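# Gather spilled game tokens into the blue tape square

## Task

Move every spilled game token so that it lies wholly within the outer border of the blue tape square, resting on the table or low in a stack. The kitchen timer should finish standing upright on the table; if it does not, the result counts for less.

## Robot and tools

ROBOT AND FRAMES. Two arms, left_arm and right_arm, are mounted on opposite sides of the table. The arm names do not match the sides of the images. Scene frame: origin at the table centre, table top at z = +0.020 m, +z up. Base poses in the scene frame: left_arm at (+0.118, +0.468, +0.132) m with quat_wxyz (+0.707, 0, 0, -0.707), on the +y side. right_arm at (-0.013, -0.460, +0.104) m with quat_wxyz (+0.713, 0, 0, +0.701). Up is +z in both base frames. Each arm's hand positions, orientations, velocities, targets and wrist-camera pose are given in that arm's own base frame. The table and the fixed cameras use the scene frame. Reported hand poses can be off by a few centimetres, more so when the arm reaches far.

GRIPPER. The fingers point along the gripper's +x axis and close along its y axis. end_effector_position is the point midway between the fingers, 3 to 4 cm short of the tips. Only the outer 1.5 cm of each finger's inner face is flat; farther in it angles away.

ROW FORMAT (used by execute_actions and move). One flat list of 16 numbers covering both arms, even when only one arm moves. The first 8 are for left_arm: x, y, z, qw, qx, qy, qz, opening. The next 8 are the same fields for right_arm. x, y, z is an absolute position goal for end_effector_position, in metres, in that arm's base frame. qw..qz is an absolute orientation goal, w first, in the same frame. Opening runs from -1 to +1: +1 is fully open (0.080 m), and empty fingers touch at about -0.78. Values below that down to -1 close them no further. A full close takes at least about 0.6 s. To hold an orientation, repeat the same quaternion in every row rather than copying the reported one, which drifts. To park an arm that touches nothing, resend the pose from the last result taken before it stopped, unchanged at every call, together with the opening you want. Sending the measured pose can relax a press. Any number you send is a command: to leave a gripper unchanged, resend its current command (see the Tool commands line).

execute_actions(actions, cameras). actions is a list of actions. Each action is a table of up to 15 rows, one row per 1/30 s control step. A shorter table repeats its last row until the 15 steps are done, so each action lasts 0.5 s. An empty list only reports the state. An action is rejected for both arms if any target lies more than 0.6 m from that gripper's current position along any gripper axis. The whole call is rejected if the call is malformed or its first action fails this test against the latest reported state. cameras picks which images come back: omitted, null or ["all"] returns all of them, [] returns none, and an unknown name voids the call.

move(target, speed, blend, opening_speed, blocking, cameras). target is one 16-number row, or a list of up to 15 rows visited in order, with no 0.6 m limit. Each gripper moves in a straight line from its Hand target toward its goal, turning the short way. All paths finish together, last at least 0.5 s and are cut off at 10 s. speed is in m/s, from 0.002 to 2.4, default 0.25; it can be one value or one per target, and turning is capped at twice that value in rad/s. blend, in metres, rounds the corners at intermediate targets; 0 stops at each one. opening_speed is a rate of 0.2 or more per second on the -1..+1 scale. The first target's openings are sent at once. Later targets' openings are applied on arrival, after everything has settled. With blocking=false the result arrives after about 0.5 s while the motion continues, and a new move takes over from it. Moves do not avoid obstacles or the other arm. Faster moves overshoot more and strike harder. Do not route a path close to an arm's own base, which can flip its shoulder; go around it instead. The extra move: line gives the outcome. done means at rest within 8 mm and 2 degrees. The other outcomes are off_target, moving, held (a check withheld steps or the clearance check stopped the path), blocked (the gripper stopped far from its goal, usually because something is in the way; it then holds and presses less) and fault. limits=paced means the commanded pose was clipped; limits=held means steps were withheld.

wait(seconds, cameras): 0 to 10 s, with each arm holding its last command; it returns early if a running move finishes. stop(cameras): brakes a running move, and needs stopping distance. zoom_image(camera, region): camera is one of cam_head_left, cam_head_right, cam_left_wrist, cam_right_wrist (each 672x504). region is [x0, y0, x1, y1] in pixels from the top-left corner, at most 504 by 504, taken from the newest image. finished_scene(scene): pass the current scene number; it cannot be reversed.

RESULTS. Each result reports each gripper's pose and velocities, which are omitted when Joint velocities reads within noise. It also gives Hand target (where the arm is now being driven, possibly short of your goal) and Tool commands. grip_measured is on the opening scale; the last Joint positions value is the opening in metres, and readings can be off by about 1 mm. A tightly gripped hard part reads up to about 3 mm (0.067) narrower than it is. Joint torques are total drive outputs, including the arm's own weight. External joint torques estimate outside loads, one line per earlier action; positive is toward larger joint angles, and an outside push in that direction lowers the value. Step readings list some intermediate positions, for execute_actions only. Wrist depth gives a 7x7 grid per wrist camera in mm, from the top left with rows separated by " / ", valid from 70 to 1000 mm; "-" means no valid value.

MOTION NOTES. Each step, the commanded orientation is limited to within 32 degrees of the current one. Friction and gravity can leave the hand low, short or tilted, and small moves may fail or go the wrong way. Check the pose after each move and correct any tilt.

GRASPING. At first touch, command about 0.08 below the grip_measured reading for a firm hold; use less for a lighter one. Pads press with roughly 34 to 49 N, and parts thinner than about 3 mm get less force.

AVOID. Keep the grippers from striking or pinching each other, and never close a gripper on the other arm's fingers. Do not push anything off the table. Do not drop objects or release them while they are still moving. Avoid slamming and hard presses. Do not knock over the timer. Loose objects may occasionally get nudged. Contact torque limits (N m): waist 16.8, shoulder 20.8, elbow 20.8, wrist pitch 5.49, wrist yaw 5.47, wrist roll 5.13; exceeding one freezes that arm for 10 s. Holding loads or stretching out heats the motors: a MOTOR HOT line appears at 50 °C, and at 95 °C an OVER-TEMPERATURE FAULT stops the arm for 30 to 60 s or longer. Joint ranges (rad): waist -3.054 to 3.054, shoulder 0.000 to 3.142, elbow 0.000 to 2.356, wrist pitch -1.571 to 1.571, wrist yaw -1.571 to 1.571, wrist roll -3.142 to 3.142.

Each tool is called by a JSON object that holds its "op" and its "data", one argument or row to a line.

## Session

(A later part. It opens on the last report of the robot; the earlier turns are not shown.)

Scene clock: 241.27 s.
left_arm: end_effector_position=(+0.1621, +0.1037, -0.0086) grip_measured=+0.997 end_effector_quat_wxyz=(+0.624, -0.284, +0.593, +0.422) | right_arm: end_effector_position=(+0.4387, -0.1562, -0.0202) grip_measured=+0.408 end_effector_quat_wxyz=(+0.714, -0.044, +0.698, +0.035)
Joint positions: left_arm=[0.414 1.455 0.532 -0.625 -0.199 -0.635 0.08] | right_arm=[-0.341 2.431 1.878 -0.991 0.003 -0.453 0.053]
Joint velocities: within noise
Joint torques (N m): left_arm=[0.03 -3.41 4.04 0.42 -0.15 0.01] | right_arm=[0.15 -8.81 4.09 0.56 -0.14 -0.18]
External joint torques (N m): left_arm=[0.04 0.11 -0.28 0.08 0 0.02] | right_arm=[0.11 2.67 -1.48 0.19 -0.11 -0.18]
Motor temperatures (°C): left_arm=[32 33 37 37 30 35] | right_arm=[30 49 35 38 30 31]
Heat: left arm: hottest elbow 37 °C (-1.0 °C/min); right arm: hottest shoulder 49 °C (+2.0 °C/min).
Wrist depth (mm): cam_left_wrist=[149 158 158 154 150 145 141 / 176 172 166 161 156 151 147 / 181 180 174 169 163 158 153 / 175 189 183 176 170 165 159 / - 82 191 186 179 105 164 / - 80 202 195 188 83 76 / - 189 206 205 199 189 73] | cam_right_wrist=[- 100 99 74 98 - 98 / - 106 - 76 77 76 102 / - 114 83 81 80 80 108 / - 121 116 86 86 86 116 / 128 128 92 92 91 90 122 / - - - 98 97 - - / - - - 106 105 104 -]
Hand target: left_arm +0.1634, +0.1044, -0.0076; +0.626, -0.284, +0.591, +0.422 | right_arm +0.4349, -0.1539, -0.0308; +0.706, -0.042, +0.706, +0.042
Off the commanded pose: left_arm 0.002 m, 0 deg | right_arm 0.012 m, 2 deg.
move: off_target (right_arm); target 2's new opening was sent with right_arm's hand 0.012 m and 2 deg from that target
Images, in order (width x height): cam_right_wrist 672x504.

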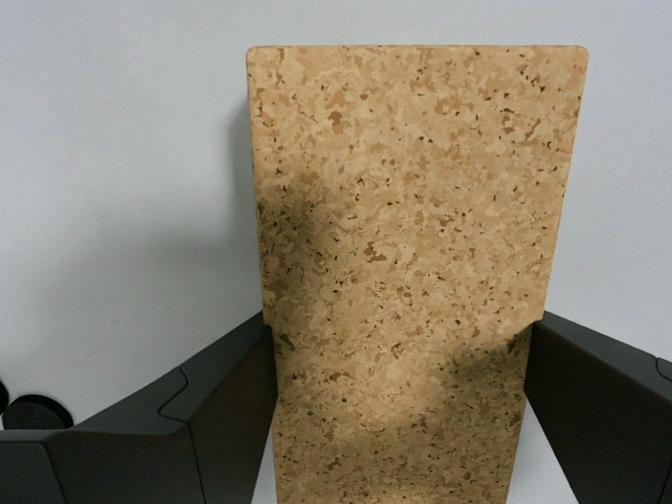

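{"op": "move", "data": {
  "target": [
    [0.1633,0.1044,-0.0076,0.626,-0.284,0.591,0.422,1,0.421,-0.140,-0.033,0.7071,0,0.7071,0,0.3],
    [0.1633,0.1044,-0.0076,0.626,-0.284,0.591,0.422,1,0.421,0.04,-0.033,0.7071,0,0.7071,0,0.3]
  ],
  "speed": [0.08,0.08]
}}

Scene clock: 264.40 s.
left_arm: end_effector_position=(+0.1621, +0.1037, -0.0086) grip_measured=+0.997 end_effector_quat_wxyz=(+0.624, -0.284, +0.593, +0.422) | right_arm: end_effector_position=(+0.4273, +0.0324, -0.0238) grip_measured=+0.408 end_effector_quat_wxyz=(+0.717, -0.001, +0.697, -0.006)
Joint positions: left_arm=[0.414 1.455 0.532 -0.625 -0.199 -0.635 0.08] | right_arm=[0.08 2.291 1.61 -0.861 0.012 0.086 0.053]
Joint velocities: within noise
Joint torques (N m): left_arm=[0.02 -3.39 4.02 0.42 -0.15 0.01] | right_arm=[1.17 -8.13 3.68 0.28 -0.43 0.24]
External joint torques (N m): left_arm=[0.05 0.14 -0.38 0.05 0 0.01] | right_arm=[1.16 2.38 -1.66 -0.1 -0.44 0.24]
Motor temperatures (°C): left_arm=[32 33 37 37 30 35] | right_arm=[30 48 35 38 30 31]
Heat: left arm: hottest elbow 37 °C (-1.0 °C/min); right arm: hottest shoulder 48 °C (+1.0 °C/min).
Wrist depth (mm): cam_left_wrist=[149 159 158 154 150 145 141 / 176 172 166 161 156 151 147 / 181 181 174 169 163 158 153 / 175 189 183 176 171 165 160 / - 82 191 185 178 105 165 / - 80 203 195 188 83 76 / - 189 206 206 198 190 73] | cam_right_wrist=[- 100 99 74 98 - 98 / - 104 76 77 77 77 103 / - 111 83 81 80 80 109 / - 117 113 86 86 86 116 / 127 124 93 91 91 89 123 / - - - 97 97 - - / - - - 105 105 106 -]
Hand target: left_arm +0.1634, +0.1044, -0.0076; +0.626, -0.284, +0.591, +0.422 | right_arm +0.4209, +0.0398, -0.0327; +0.707, +0.000, +0.707, +0.000
Off the commanded pose: left_arm 0.002 m, 0 deg | right_arm 0.014 m, 2 deg.
move: off_target (right_arm)

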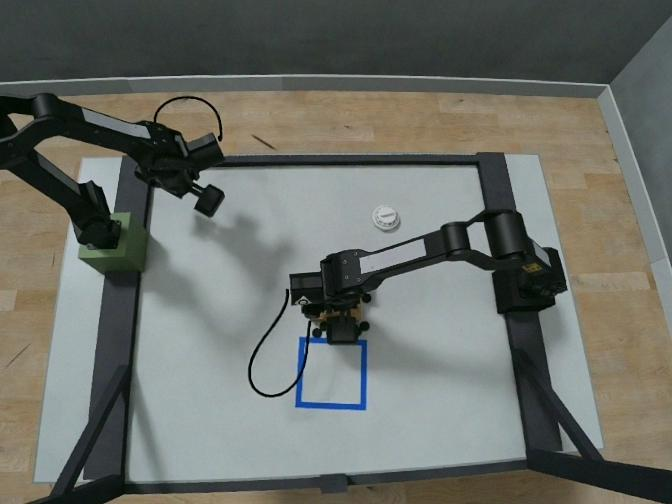

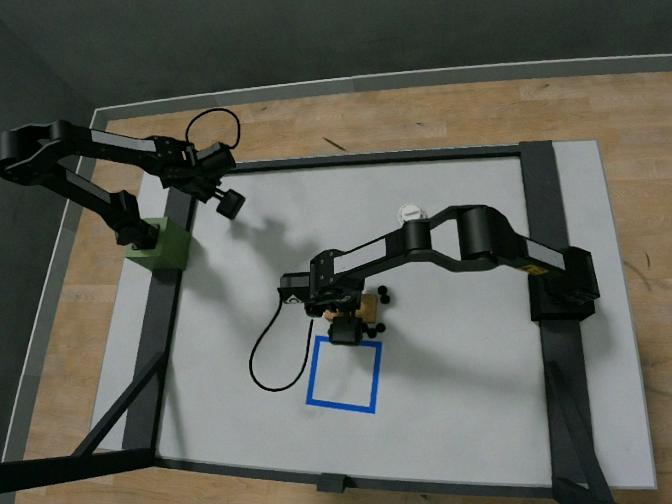

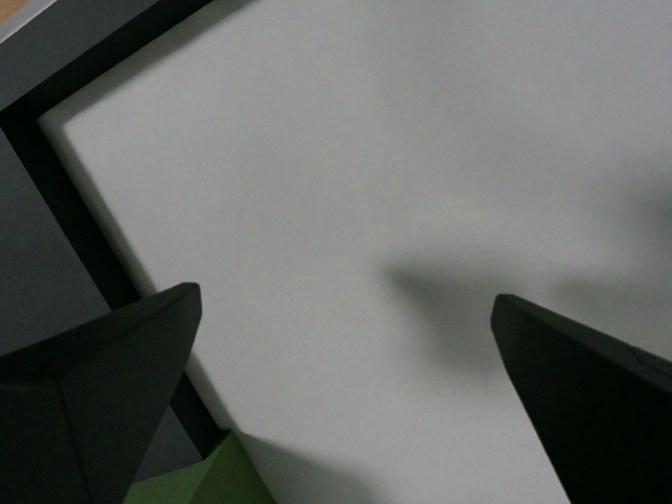

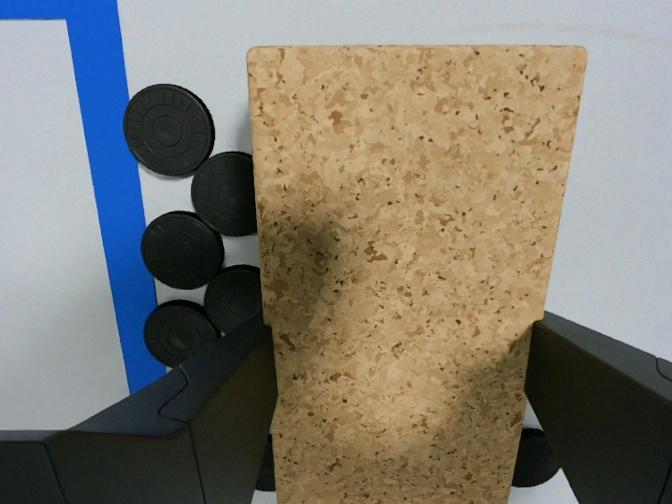

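{"op": "move", "data": {
  "target": [
    [0.1633,0.1044,-0.0076,0.626,-0.284,0.591,0.422,1,0.416,0.107,-0.033,0.7071,0,0.7071,0,0.3],
    [0.1633,0.1044,-0.0076,0.626,-0.284,0.591,0.422,1,0.416,0.09,0.0,0.7071,0,0.7071,0,0.3],
    [0.1633,0.1044,-0.0076,0.626,-0.284,0.591,0.422,1,0.39,-0.04,0.07,0.7071,0,0.7071,0,0.3]
  ],
  "speed": [0.08,0.1,0.2],
  "blend": [0,0.01,0]
}}

Scene clock: 284.93 s.
left_arm: end_effector_position=(+0.1621, +0.1037, -0.0086) grip_measured=+0.997 end_effector_quat_wxyz=(+0.624, -0.284, +0.593, +0.422) | right_arm: end_effector_position=(+0.3871, -0.0406, +0.0615) grip_measured=+0.408 end_effector_quat_wxyz=(+0.698, +0.002, +0.716, -0.003)
Joint positions: left_arm=[0.414 1.455 0.532 -0.625 -0.199 -0.635 0.08] | right_arm=[-0.103 2.078 1.619 -1.136 0.003 -0.096 0.053]
Joint velocities: within noise
Joint torques (N m): left_arm=[0.06 -3.38 4.03 0.42 -0.16 0.01] | right_arm=[0.06 -10.49 5.81 0.22 -0.11 -0.19]
External joint torques (N m): left_arm=[0.07 0.13 -0.31 0.07 -0.01 0.02] | right_arm=[0.07 -0.94 0.06 -0.1 -0.1 -0.19]
Motor temperatures (°C): left_arm=[32 33 37 37 30 35] | right_arm=[30 48 35 38 30 31]
Heat: left arm: hottest elbow 37 °C (+0.0 °C/min); right arm: hottest shoulder 48 °C (+2.0 °C/min).
Wrist depth (mm): cam_left_wrist=[149 158 158 154 150 145 141 / 176 172 166 161 156 151 147 / 181 180 174 169 163 158 153 / 175 188 183 176 170 164 160 / - 82 191 185 179 105 165 / - 80 203 195 188 83 76 / - 190 206 206 198 189 73] | cam_right_wrist=[174 174 171 74 170 169 169 / 186 185 - 76 77 76 180 / 199 198 82 81 80 80 191 / 214 213 87 86 86 86 205 / 230 230 89 92 91 90 214 / - - - 98 97 - - / - - - 106 105 103 -]
Hand target: left_arm +0.1634, +0.1044, -0.0076; +0.626, -0.284, +0.591, +0.422 | right_arm +0.3899, -0.0401, +0.0699; +0.707, +0.000, +0.707, +0.000
Off the commanded pose: left_arm 0.002 m, 0 deg | right_arm 0.009 m, 1 deg.
move: off_target (right_arm)

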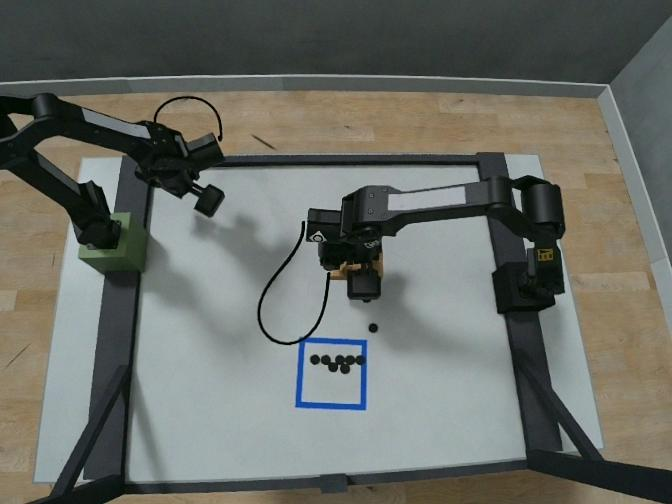

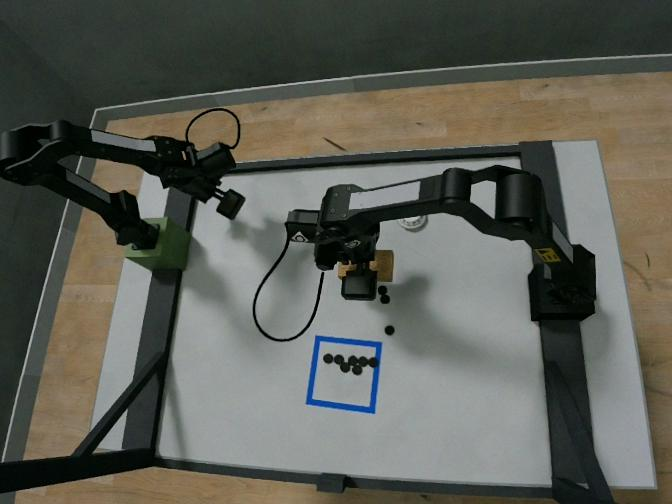

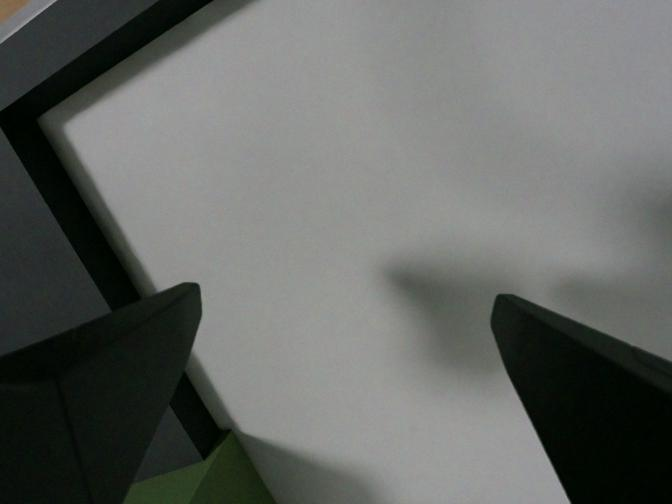

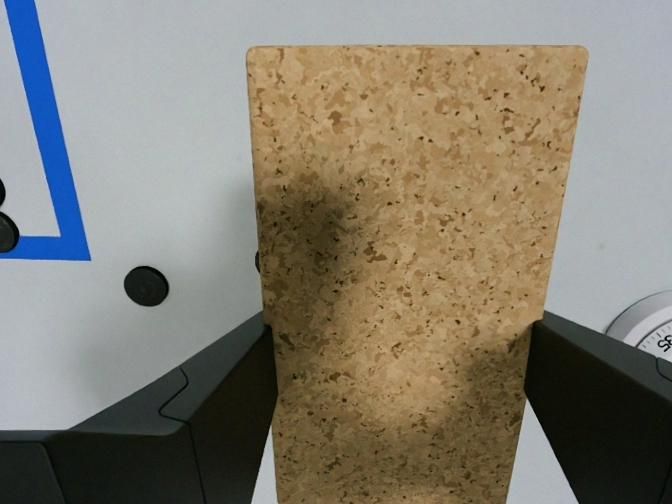

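{"op": "move", "data": {
  "target": [
    [0.1633,0.1044,-0.0076,0.626,-0.284,0.591,0.422,1,0.297,0.032,0.06,0.5,-0.5,0.5,0.5,0.3],
    [0.1633,0.1044,-0.0076,0.626,-0.284,0.591,0.422,1,0.297,0.032,-0.015,0.5,-0.5,0.5,0.5,0.3]
  ],
  "speed": [0.3,0.1]
}}

Scene clock: 318.47 s.
left_arm: end_effector_position=(+0.1621, +0.1037, -0.0086) grip_measured=+0.997 end_effector_quat_wxyz=(+0.624, -0.284, +0.593, +0.422) | right_arm: end_effector_position=(+0.3008, +0.0313, -0.0095) grip_measured=+0.408 end_effector_quat_wxyz=(+0.507, -0.503, +0.498, +0.492)
Joint positions: left_arm=[0.414 1.455 0.532 -0.625 -0.199 -0.635 0.08] | right_arm=[0.105 1.855 0.987 -0.683 0.003 -1.456 0.053]
Joint velocities: within noise
Joint torques (N m): left_arm=[0.05 -3.38 4.01 0.42 -0.15 0.02] | right_arm=[0.17 -4.98 3.39 0.51 -0.15 -0.23]
External joint torques (N m): left_arm=[0.04 0.12 -0.35 0.07 0 0.02] | right_arm=[0.13 2.01 -1.41 0.18 -0.09 -0.23]
Motor temperatures (°C): left_arm=[32 33 37 37 30 35] | right_arm=[30 52 37 37 30 31]
Heat: left arm: hottest elbow 37 °C (+0.0 °C/min); right arm: hottest shoulder 52 °C (+5.0 °C/min). Fold the right arm in close to its base, or ease its load, before you think long.
Wrist depth (mm): cam_left_wrist=[149 158 159 154 150 145 141 / 176 172 167 161 156 151 148 / 181 180 175 169 163 158 153 / 175 189 183 176 171 165 160 / - 82 192 186 179 105 165 / - 80 203 195 188 83 76 / - 190 206 207 199 189 73] | cam_right_wrist=[- 116 114 74 113 113 113 / - 122 76 77 77 76 119 / - 130 83 81 80 80 127 / 138 138 87 86 86 86 134 / 148 146 92 91 91 90 141 / - - - 98 97 - - / - - - 106 105 105 -]
Hand target: left_arm +0.1634, +0.1044, -0.0076; +0.626, -0.284, +0.591, +0.422 | right_arm +0.2970, +0.0319, -0.0149; +0.500, -0.500, +0.500, +0.500
Off the commanded pose: left_arm 0.002 m, 0 deg | right_arm 0.007 m, 1 deg.
MOTOR HOT: joint 2 (shoulder) of the right arm reports 52 °C; the controller stops that arm at 95 °C. To cool a motor, set the load down, stop pushing, or move to a pose that needs little force.
move: done

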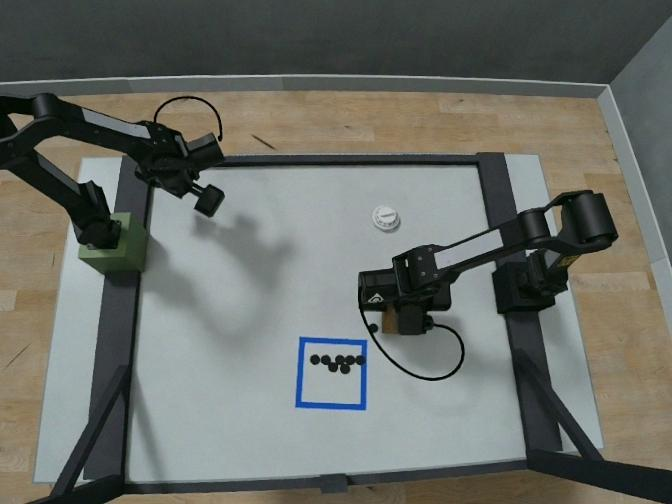

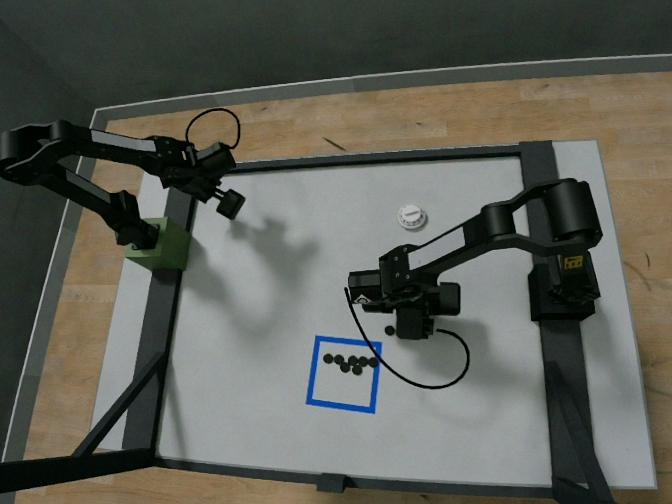

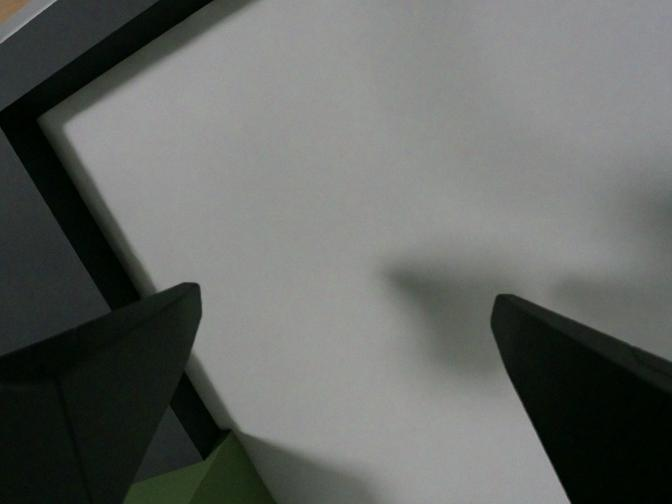

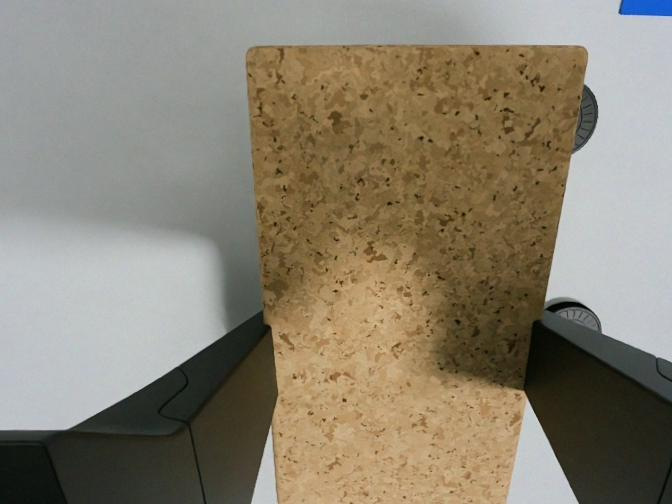

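{"op": "move", "data": {
  "target": [
    [0.1633,0.1044,-0.0076,0.626,-0.284,0.591,0.422,1,0.297,0.032,-0.033,0.5,-0.5,0.5,0.5,0.3],
    [0.1633,0.1044,-0.0076,0.626,-0.284,0.591,0.422,1,0.377,0.032,-0.034,0.5,-0.5,0.5,0.5,0.3],
    [0.1633,0.1044,-0.0076,0.626,-0.284,0.591,0.422,1,0.355,0.032,0.0,0.5,-0.5,0.5,0.5,0.3],
    [0.1633,0.1044,-0.0076,0.626,-0.284,0.591,0.422,1,0.33,-0.0,0.07,0.5,-0.5,0.5,0.5,0.3]
  ],
  "speed": [0.1,0.08,0.1,0.2],
  "blend": [0,0,0.01,0]
}}

Scene clock: 334.70 s.
left_arm: end_effector_position=(+0.1621, +0.1037, -0.0086) grip_measured=+0.997 end_effector_quat_wxyz=(+0.624, -0.284, +0.593, +0.422) | right_arm: end_effector_position=(+0.3280, -0.0002, +0.0648) grip_measured=+0.408 end_effector_quat_wxyz=(+0.497, -0.495, +0.506, +0.501)
Joint positions: left_arm=[0.414 1.455 0.532 -0.625 -0.199 -0.635 0.08] | right_arm=[0.001 1.842 1.3 -1.045 0.003 -1.563 0.053]
Joint velocities: within noise
Joint torques (N m): left_arm=[0.03 -3.36 4 0.42 -0.16 0.01] | right_arm=[0.03 -8.27 5.39 0.16 -0.15 -0.23]
External joint torques (N m): left_arm=[0.04 0.13 -0.27 0.1 -0.01 0.01] | right_arm=[0.05 -0.61 -0.16 -0.11 -0.1 -0.23]
Motor temperatures (°C): left_arm=[32 33 37 37 30 34] | right_arm=[30 50 36 37 30 31]
Heat: left arm: hottest elbow 37 °C (+0.0 °C/min); right arm: hottest shoulder 50 °C (+2.0 °C/min). Fold the right arm in close to its base, or ease its load, before you think long.
Wrist depth (mm): cam_left_wrist=[149 159 159 155 150 145 141 / 176 172 167 161 156 151 147 / 181 181 174 169 163 158 153 / 175 189 183 176 170 165 159 / - 82 191 185 179 105 165 / - 80 202 195 187 83 76 / - 189 206 206 199 189 73] | cam_right_wrist=[187 186 180 177 177 175 174 / 201 196 - 76 77 77 185 / 210 208 82 81 80 80 194 / 225 222 87 86 86 86 206 / 238 235 89 92 91 90 218 / - - - 98 97 - - / - - - 106 105 104 -]
Hand target: left_arm +0.1634, +0.1044, -0.0076; +0.626, -0.284, +0.591, +0.422 | right_arm +0.3300, +0.0000, +0.0700; +0.500, -0.500, +0.500, +0.500
Off the commanded pose: left_arm 0.002 m, 0 deg | right_arm 0.006 m, 1 deg.
MOTOR HOT: still on. Joint 2 (shoulder) of the right arm reports 50 °C.
move: done

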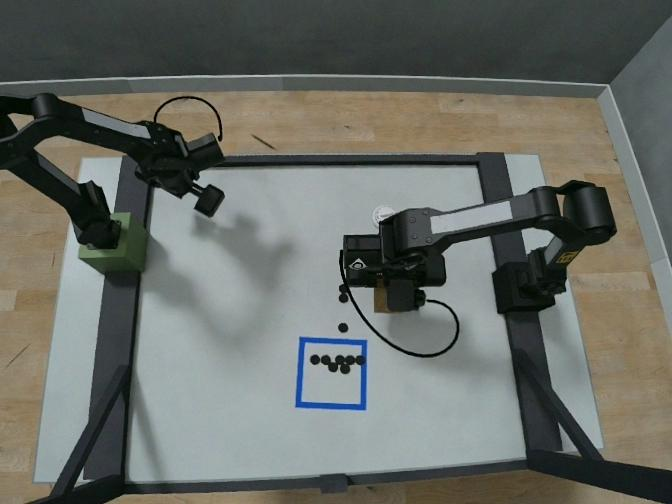

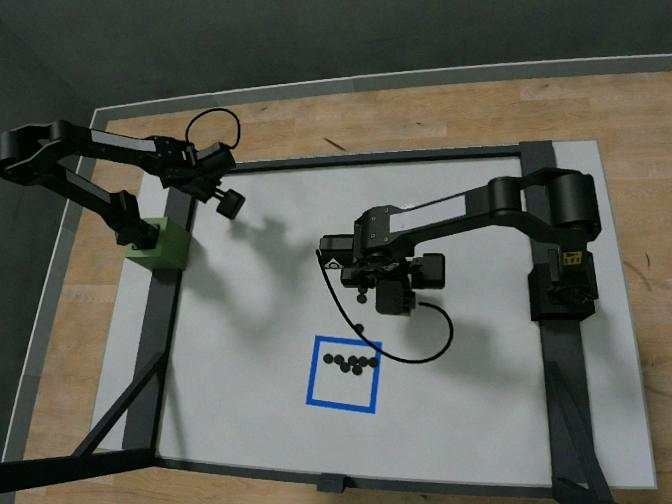

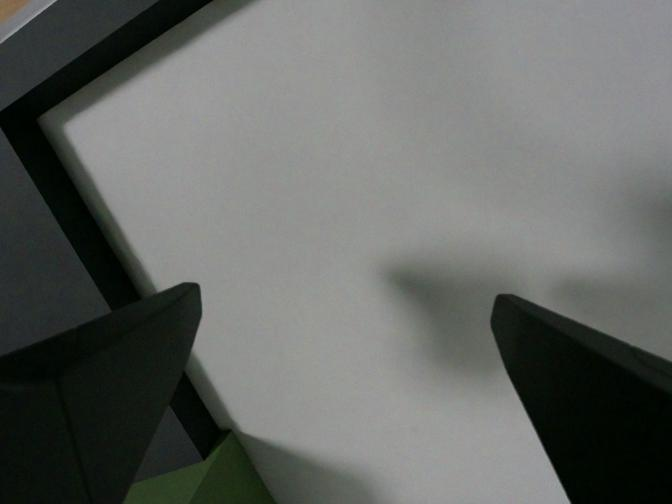

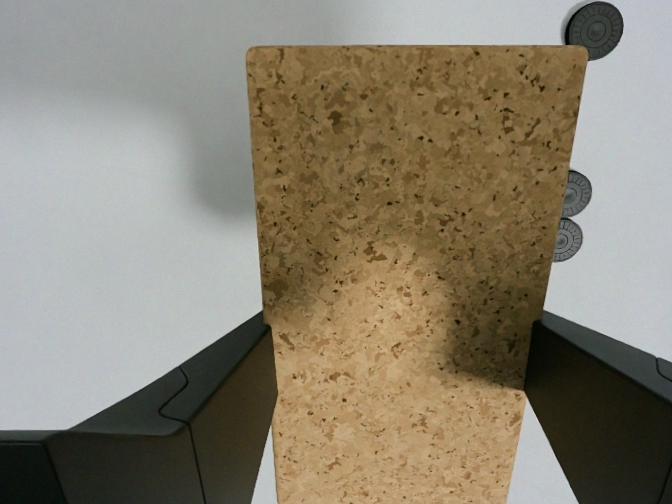

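{"op": "move", "data": {
  "target": [
    [0.1633,0.1044,-0.0076,0.626,-0.284,0.591,0.422,1,0.305,0.145,0.05,0.5,-0.5,0.5,0.5,0.3],
    [0.1633,0.1044,-0.0076,0.626,-0.284,0.591,0.422,1,0.305,0.145,-0.033,0.5,-0.5,0.5,0.5,0.3],
    [0.1633,0.1044,-0.0076,0.626,-0.284,0.591,0.422,1,0.359,0.145,-0.034,0.5,-0.5,0.5,0.5,0.3],
    [0.1633,0.1044,-0.0076,0.626,-0.284,0.591,0.422,1,0.335,0.145,0.0,0.5,-0.5,0.5,0.5,0.3],
    [0.1633,0.1044,-0.0076,0.626,-0.284,0.591,0.422,1,0.30,0.05,0.09,0.5,-0.5,0.5,0.5,0.3]
  ],
  "speed": [0.25,0.12,0.08,0.1,0.25],
  "blend": [0.01,0,0,0.01,0]
}}

Scene clock: 348.70 s.
left_arm: end_effector_position=(+0.1621, +0.1037, -0.0086) grip_measured=+0.997 end_effector_quat_wxyz=(+0.624, -0.284, +0.593, +0.422) | right_arm: end_effector_position=(+0.3004, +0.0501, +0.0871) grip_measured=+0.408 end_effector_quat_wxyz=(+0.500, -0.497, +0.504, +0.500)
Joint positions: left_arm=[0.414 1.455 0.532 -0.625 -0.199 -0.635 0.08] | right_arm=[0.165 1.727 1.25 -1.102 0 -1.398 0.053]
Joint velocities: within noise
Joint torques (N m): left_arm=[0.05 -3.4 4.02 0.42 -0.16 0.01] | right_arm=[0.03 -7.47 4.69 0.18 -0.06 -0.24]
External joint torques (N m): left_arm=[0.07 0.1 -0.33 0.07 -0.01 0.02] | right_arm=[0 -0.7 -0.89 -0.1 0 -0.23]
Motor temperatures (°C): left_arm=[32 33 37 37 30 34] | right_arm=[30 49 36 37 30 31]
Heat: left arm: hottest elbow 37 °C (+0.0 °C/min); right arm: hottest shoulder 49 °C (+0.0 °C/min). Fold the right arm in close to its base, or ease its load, before you think long.
Wrist depth (mm): cam_left_wrist=[149 159 158 154 149 145 141 / 176 172 167 161 156 151 147 / 181 180 174 169 163 158 153 / 175 189 183 175 171 165 160 / - 82 191 185 179 105 165 / - 80 203 195 187 83 76 / - 189 206 206 198 189 73] | cam_right_wrist=[207 205 201 198 197 195 194 / 219 218 - 76 77 77 207 / 233 231 82 81 80 80 218 / 248 245 87 86 86 86 232 / 265 262 89 92 91 89 242 / - - - 98 97 - - / - - - 106 105 104 -]
Hand target: left_arm +0.1634, +0.1044, -0.0076; +0.626, -0.284, +0.591, +0.422 | right_arm +0.3000, +0.0500, +0.0900; +0.500, -0.500, +0.500, +0.500
Off the commanded pose: left_arm 0.002 m, 0 deg | right_arm 0.003 m, 1 deg.
MOTOR HOT: still on. Joint 2 (shoulder) of the right arm reports 49 °C.
move: done

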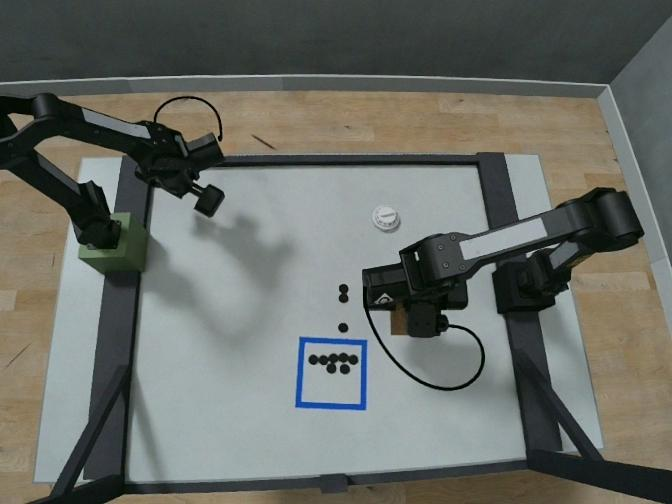

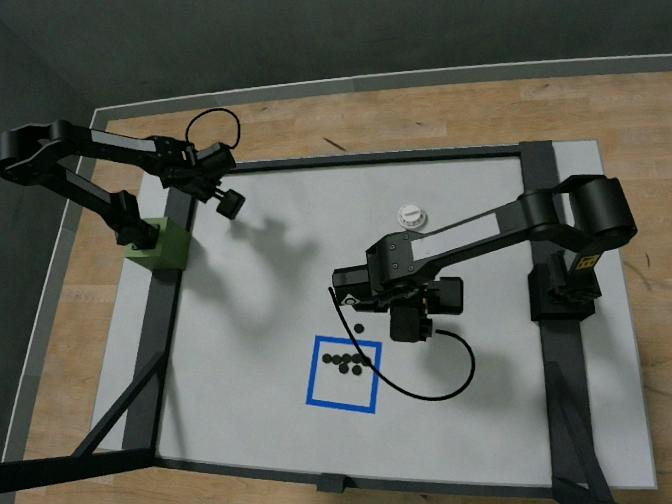

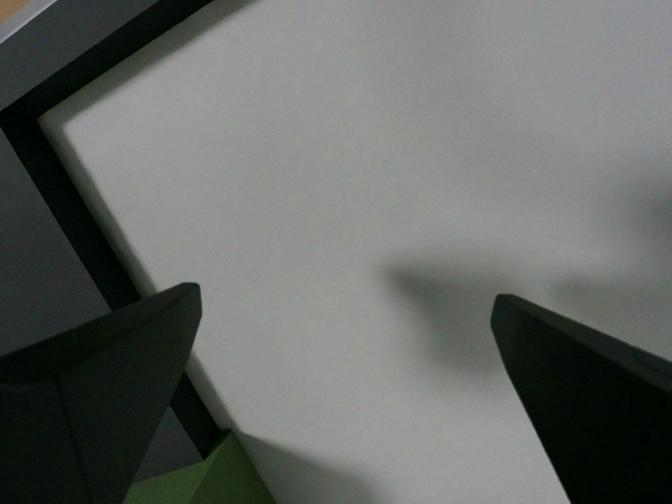

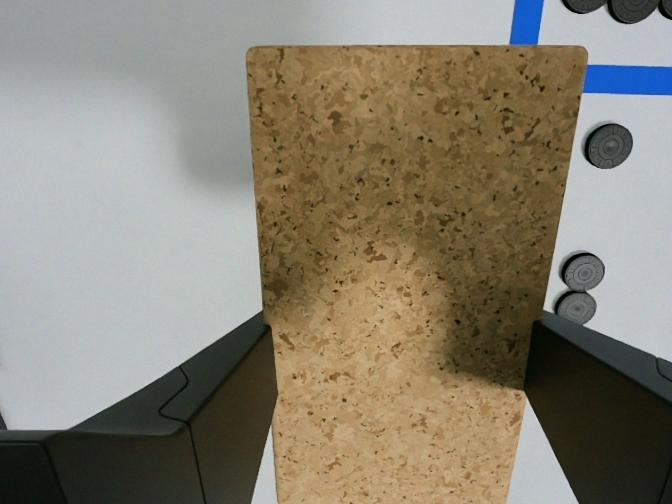

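{"op": "move", "data": {
  "target": [
    [0.1633,0.1044,-0.0076,0.626,-0.284,0.591,0.422,1,0.39,-0.065,0.06,0.7071,0,0.7071,0,0.3],
    [0.1633,0.1044,-0.0076,0.626,-0.284,0.591,0.422,1,0.411,-0.065,0.02,0.7071,0,0.7071,0,0.3],
    [0.1633,0.1044,-0.0076,0.626,-0.284,0.591,0.422,1,0.411,-0.068,-0.034,0.7071,0,0.7071,0,0.3],
    [0.1633,0.1044,-0.0076,0.626,-0.284,0.591,0.422,1,0.411,0.108,-0.034,0.7071,0,0.7071,0,0.3]
  ],
  "speed": [0.25,0.12,0.08,0.08],
  "blend": [0.01,0.01,0,0]
}}

Scene clock: 363.67 s.
left_arm: end_effector_position=(+0.1621, +0.1037, -0.0086) grip_measured=+0.997 end_effector_quat_wxyz=(+0.624, -0.284, +0.593, +0.422) | right_arm: end_effector_position=(+0.4144, +0.1053, -0.0224) grip_measured=+0.408 end_effector_quat_wxyz=(+0.717, -0.001, +0.697, +0.001)
Joint positions: left_arm=[0.414 1.455 0.532 -0.625 -0.199 -0.635 0.08] | right_arm=[0.252 2.286 1.608 -0.865 0.008 0.248 0.053]
Joint velocities: within noise
Joint torques (N m): left_arm=[0.05 -3.4 4.04 0.42 -0.16 0.02] | right_arm=[0.47 -6.84 4.88 0.39 -0.26 0.25]
External joint torques (N m): left_arm=[0.08 0.14 -0.4 0.04 -0.02 0.02] | right_arm=[0.34 3.75 -0.53 0 -0.27 0.25]
Motor temperatures (°C): left_arm=[32 33 37 36 30 34] | right_arm=[30 49 36 37 30 31]
Heat: left arm: hottest elbow 37 °C (+0.0 °C/min); right arm: hottest shoulder 49 °C (-1.0 °C/min). Fold the right arm in close to its base, or ease its load, before you think long.
Wrist depth (mm): cam_left_wrist=[149 159 159 154 150 145 141 / 177 172 166 161 156 151 147 / 181 180 175 170 163 158 153 / 175 189 183 176 170 164 160 / - 82 191 185 179 105 164 / - 80 203 195 188 83 76 / - 189 206 206 198 189 72] | cam_right_wrist=[- 100 95 74 98 - 98 / - 106 - 77 77 76 102 / - 109 83 81 80 80 108 / - 116 115 86 86 86 116 / 128 124 93 92 91 89 122 / - - - 98 97 - - / - - - 106 105 106 -]
Hand target: left_arm +0.1634, +0.1044, -0.0076; +0.626, -0.284, +0.591, +0.422 | right_arm +0.4108, +0.1078, -0.0337; +0.707, +0.000, +0.707, +0.000
Off the commanded pose: left_arm 0.002 m, 0 deg | right_arm 0.012 m, 2 deg.
MOTOR HOT: still on. Joint 2 (shoulder) of the right arm reports 49 °C.
move: off_target (right_arm)

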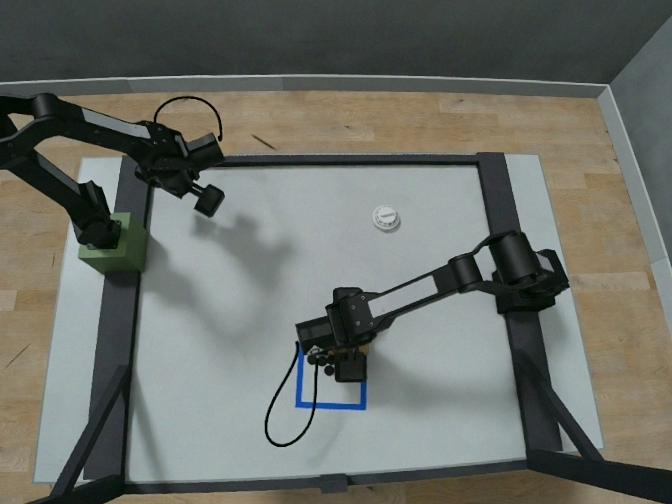

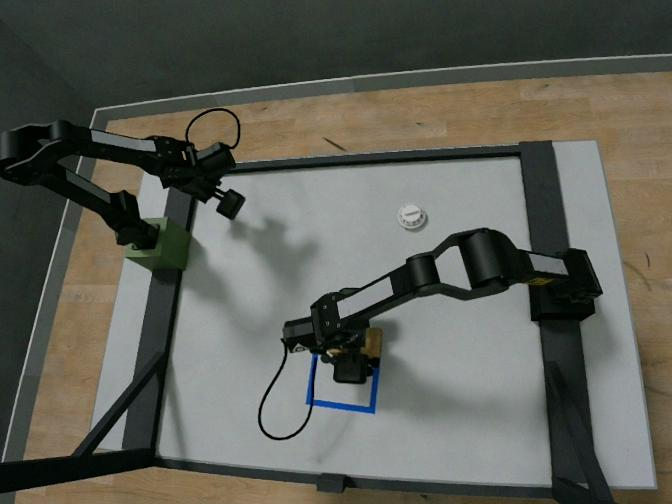

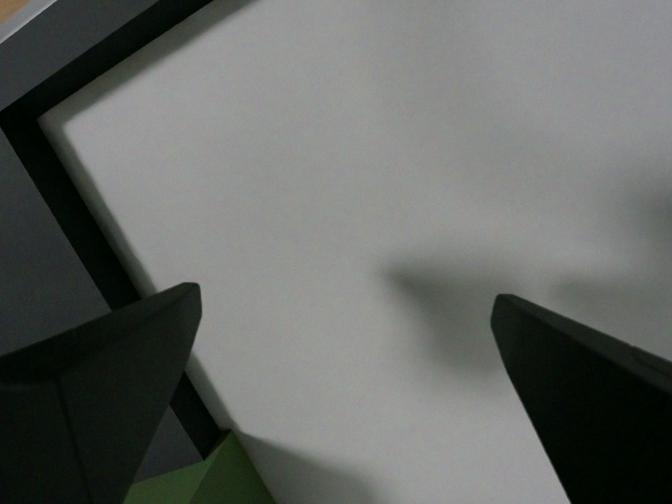

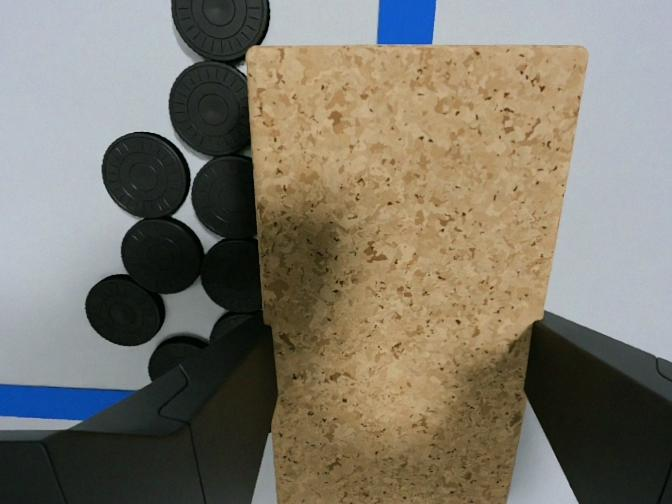

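{"op": "move", "data": {
  "target": [
    [0.1633,0.1044,-0.0076,0.626,-0.284,0.591,0.422,1,0.408,0.085,0.0,0.7071,0,0.7071,0,0.3],
    [0.1633,0.1044,-0.0076,0.626,-0.284,0.591,0.422,1,0.38,-0.12,0.02,0.7071,0,0.7071,0,0.3]
  ],
  "speed": [0.1,0.25],
  "blend": [0.01,0]
}}

{"op": "zoom_image", "data": {
  "camera": "cam_head_left",
  "region": [270, 300, 400, 420]
}}

Scene clock: 373.67 s.
left_arm: end_effector_position=(+0.1621, +0.1037, -0.0086) grip_measured=+0.997 end_effector_quat_wxyz=(+0.624, -0.284, +0.593, +0.422) | right_arm: end_effector_position=(+0.3770, -0.1194, +0.0158) grip_measured=+0.408 end_effector_quat_wxyz=(+0.703, +0.003, +0.712, -0.002)
Joint positions: left_arm=[0.414 1.455 0.532 -0.625 -0.199 -0.635 0.08] | right_arm=[-0.306 2.144 1.533 -0.973 0.002 -0.3 0.053]
Joint velocities: within noise
Joint torques (N m): left_arm=[0.05 -3.41 4.03 0.42 -0.16 0.01] | right_arm=[0.06 -9.56 5.57 0.23 -0.09 -0.19]
External joint torques (N m): left_arm=[0.05 0.09 -0.33 0.07 -0.01 0.02] | right_arm=[0.03 0.07 0.16 -0.08 -0.07 -0.19]
Motor temperatures (°C): left_arm=[32 33 37 36 30 34] | right_arm=[30 50 36 37 30 31]
Heat: left arm: hottest elbow 37 °C (+0.0 °C/min); right arm: hottest shoulder 50 °C (-1.0 °C/min). Fold the right arm in close to its base, or ease its load, before you think long.
Wrist depth (mm): cam_left_wrist=[149 159 158 154 149 145 141 / 176 172 167 161 157 151 148 / 181 181 174 169 163 158 153 / 175 189 183 175 170 164 160 / - 82 191 185 179 105 164 / - 80 203 195 187 83 76 / - 189 206 205 199 189 73] | cam_right_wrist=[- 134 131 129 130 129 129 / 145 144 76 76 77 76 137 / 153 152 82 81 80 80 146 / 164 162 158 86 86 86 155 / 177 174 92 92 91 90 166 / - - - 98 97 - - / - - - 106 105 104 -]
Hand target: left_arm +0.1634, +0.1044, -0.0076; +0.626, -0.284, +0.591, +0.422 | right_arm +0.3800, -0.1200, +0.0200; +0.707, +0.000, +0.707, +0.000
Off the commanded pose: left_arm 0.002 m, 0 deg | right_arm 0.005 m, 1 deg.
MOTOR HOT: still on. Joint 2 (shoulder) of the right arm reports 50 °C.
move: done

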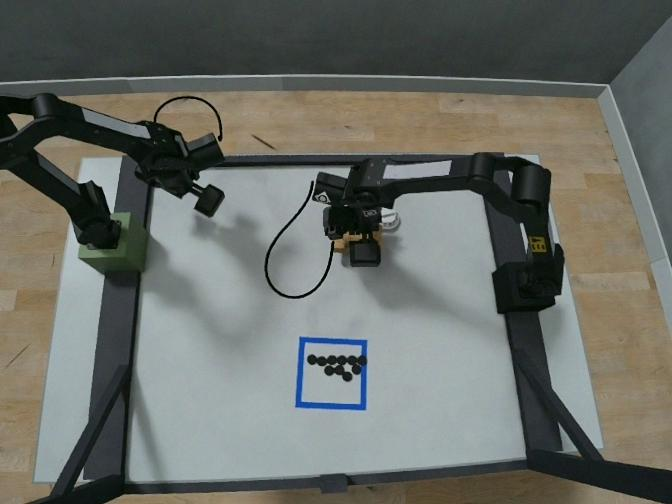

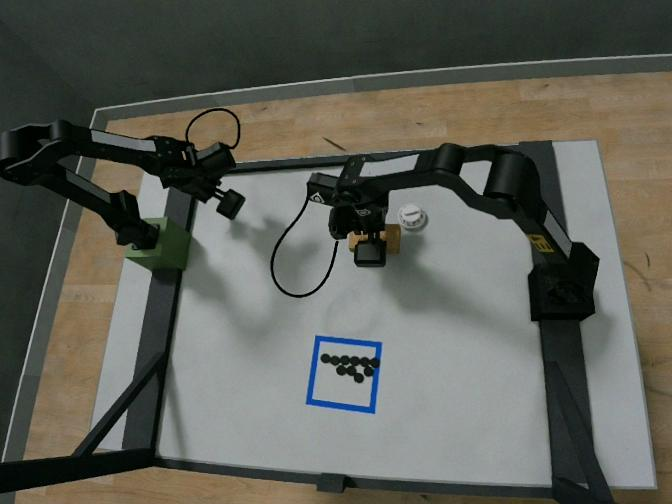

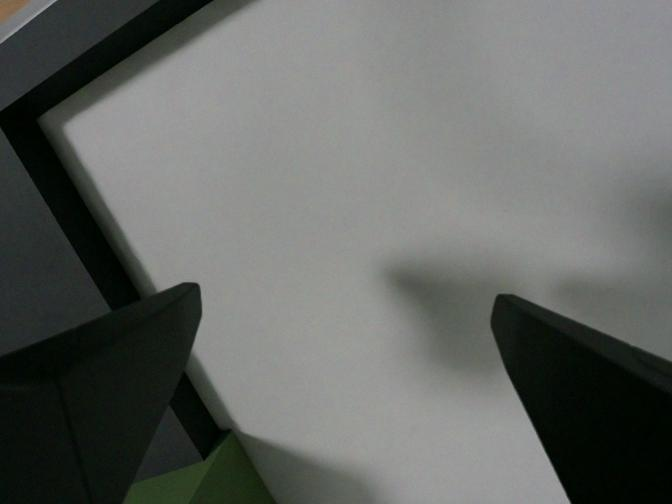

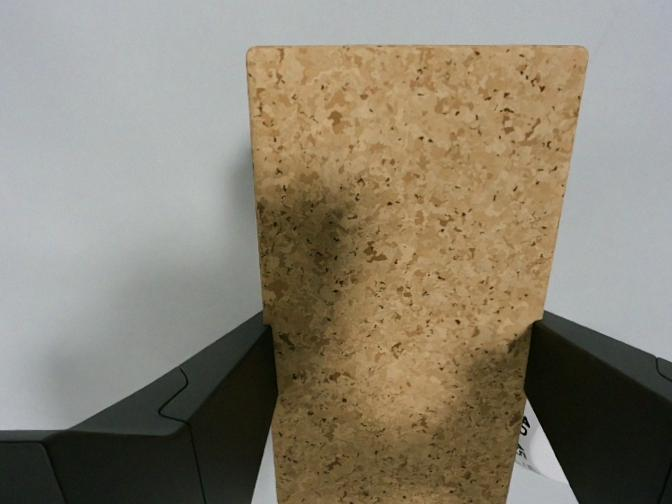

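Scaled by 3.877.

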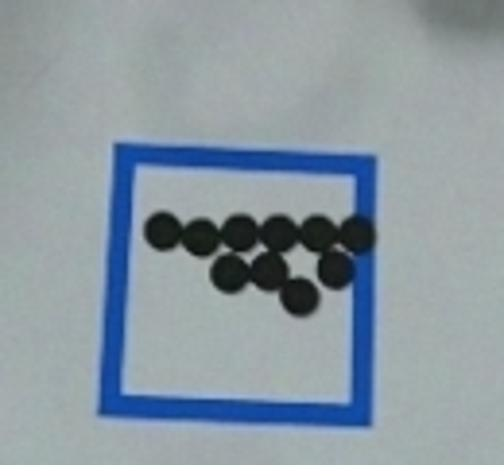

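{"op": "move", "data": {
  "target": [
    [0.1633,0.1044,-0.0076,0.626,-0.284,0.591,0.422,1,0.375,-0.115,0.07,0.7071,0,0.7071,0,0.3],
    [0.1633,0.1044,-0.0076,0.626,-0.284,0.591,0.422,1,0.30,0.145,0.06,0.5,-0.5,0.5,0.5,0.3],
    [0.1633,0.1044,-0.0076,0.626,-0.284,0.591,0.422,1,0.30,0.145,-0.033,0.5,-0.5,0.5,0.5,0.3],
    [0.1633,0.1044,-0.0076,0.626,-0.284,0.591,0.422,1,0.359,0.145,-0.034,0.5,-0.5,0.5,0.5,0.3],
    [0.1633,0.1044,-0.0076,0.626,-0.284,0.591,0.422,1,0.34,0.145,-0.034,0.5,-0.5,0.5,0.5,0.3],
    [0.1633,0.1044,-0.0076,0.626,-0.284,0.591,0.422,1,0.28,0.13,0.02,0.5,-0.5,0.5,0.5,0.3]
  ],
  "speed": [0.12,0.3,0.12,0.06,0.1,0.25],
  "blend": [0.01,0.01,0,0,0,0]
}}

{"op": "zoom_image", "data": {
  "camera": "cam_head_left",
  "region": [270, 300, 400, 420]
}}

Scene clock: 394.93 s.
left_arm: end_effector_position=(+0.1621, +0.1037, -0.0086) grip_measured=+0.997 end_effector_quat_wxyz=(+0.624, -0.284, +0.593, +0.422) | right_arm: end_effector_position=(+0.2822, +0.1302, +0.0182) grip_measured=+0.408 end_effector_quat_wxyz=(+0.498, -0.501, +0.500, +0.501)
Joint positions: left_arm=[0.414 1.455 0.532 -0.625 -0.199 -0.635 0.08] | right_arm=[0.432 1.84 1.097 -0.83 0 -1.142 0.053]
Joint velocities: within noise
Joint torques (N m): left_arm=[0.05 -3.37 4.03 0.42 -0.16 0.01] | right_arm=[0.26 -7.79 3.63 0.24 -0.07 0.17]
External joint torques (N m): left_arm=[0.06 0.11 -0.22 0.11 -0.01 0.02] | right_arm=[0.32 -0.52 -1.58 -0.09 -0.03 0.17]
Motor temperatures (°C): left_arm=[31 33 37 36 30 34] | right_arm=[30 50 36 37 30 31]
Heat: left arm: hottest elbow 37 °C (+0.0 °C/min); right arm: hottest shoulder 50 °C (+0.0 °C/min). Fold the right arm in close to its base, or ease its load, before you think long.
Wrist depth (mm): cam_left_wrist=[149 159 159 155 150 145 141 / 176 172 166 161 156 152 147 / 181 181 174 169 163 158 153 / 175 188 182 176 170 165 160 / - 82 191 185 179 105 164 / - 80 203 195 188 83 76 / - 189 206 206 199 190 73] | cam_right_wrist=[142 142 139 136 136 136 135 / 151 150 76 76 77 76 143 / 159 159 83 81 80 80 153 / 172 170 87 86 86 86 161 / 184 180 92 92 91 90 170 / - - - 98 97 - - / - - - 106 105 105 -]
Hand target: left_arm +0.1634, +0.1044, -0.0076; +0.626, -0.284, +0.591, +0.422 | right_arm +0.2800, +0.1300, +0.0199; +0.500, -0.500, +0.500, +0.500
Off the commanded pose: left_arm 0.002 m, 0 deg | right_arm 0.003 m, 0 deg.
MOTOR HOT: still on. Joint 2 (shoulder) of the right arm reports 50 °C.
move: done

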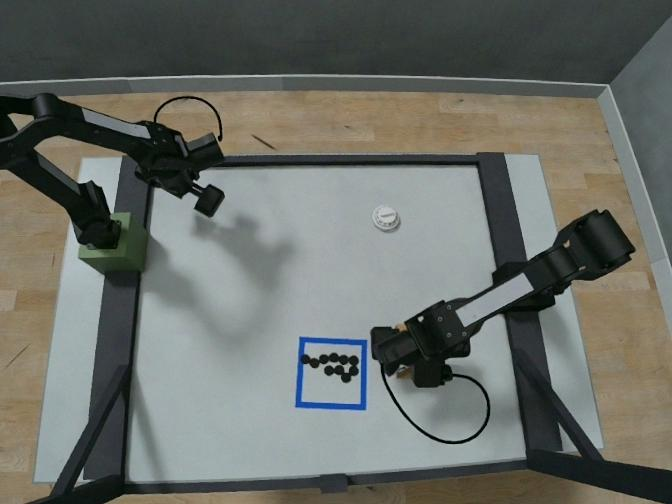

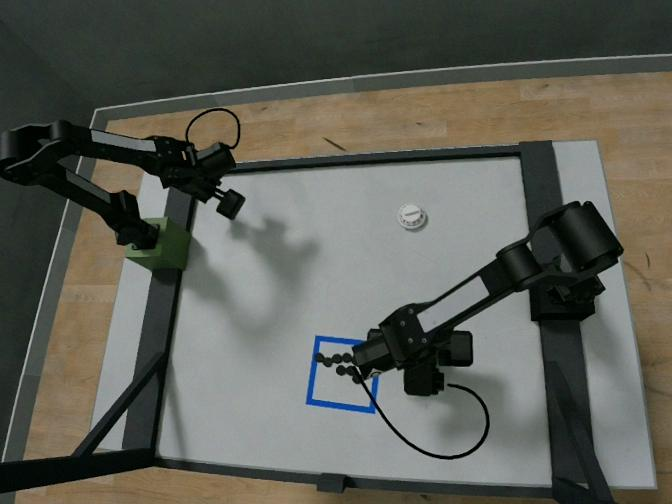

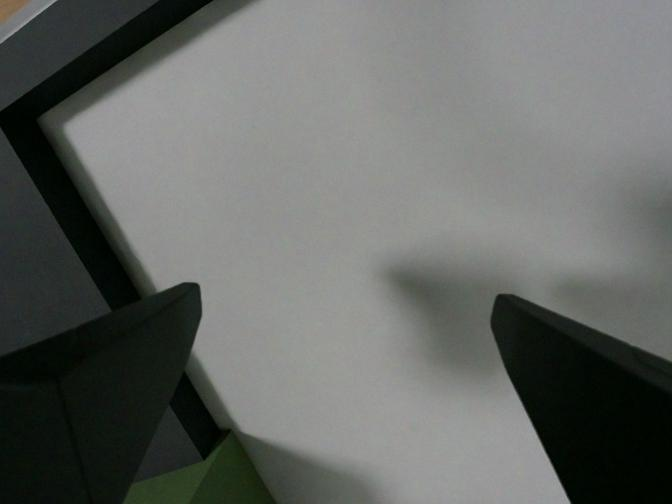

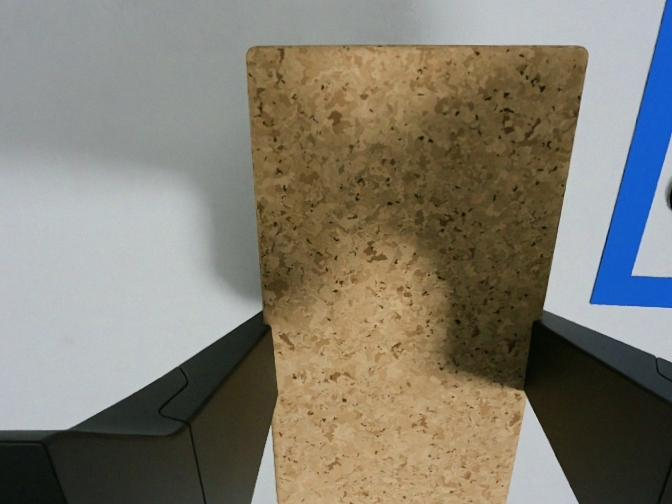

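Scaled by 3.877.

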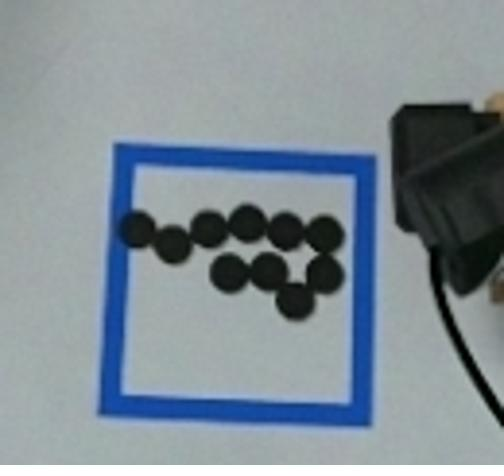

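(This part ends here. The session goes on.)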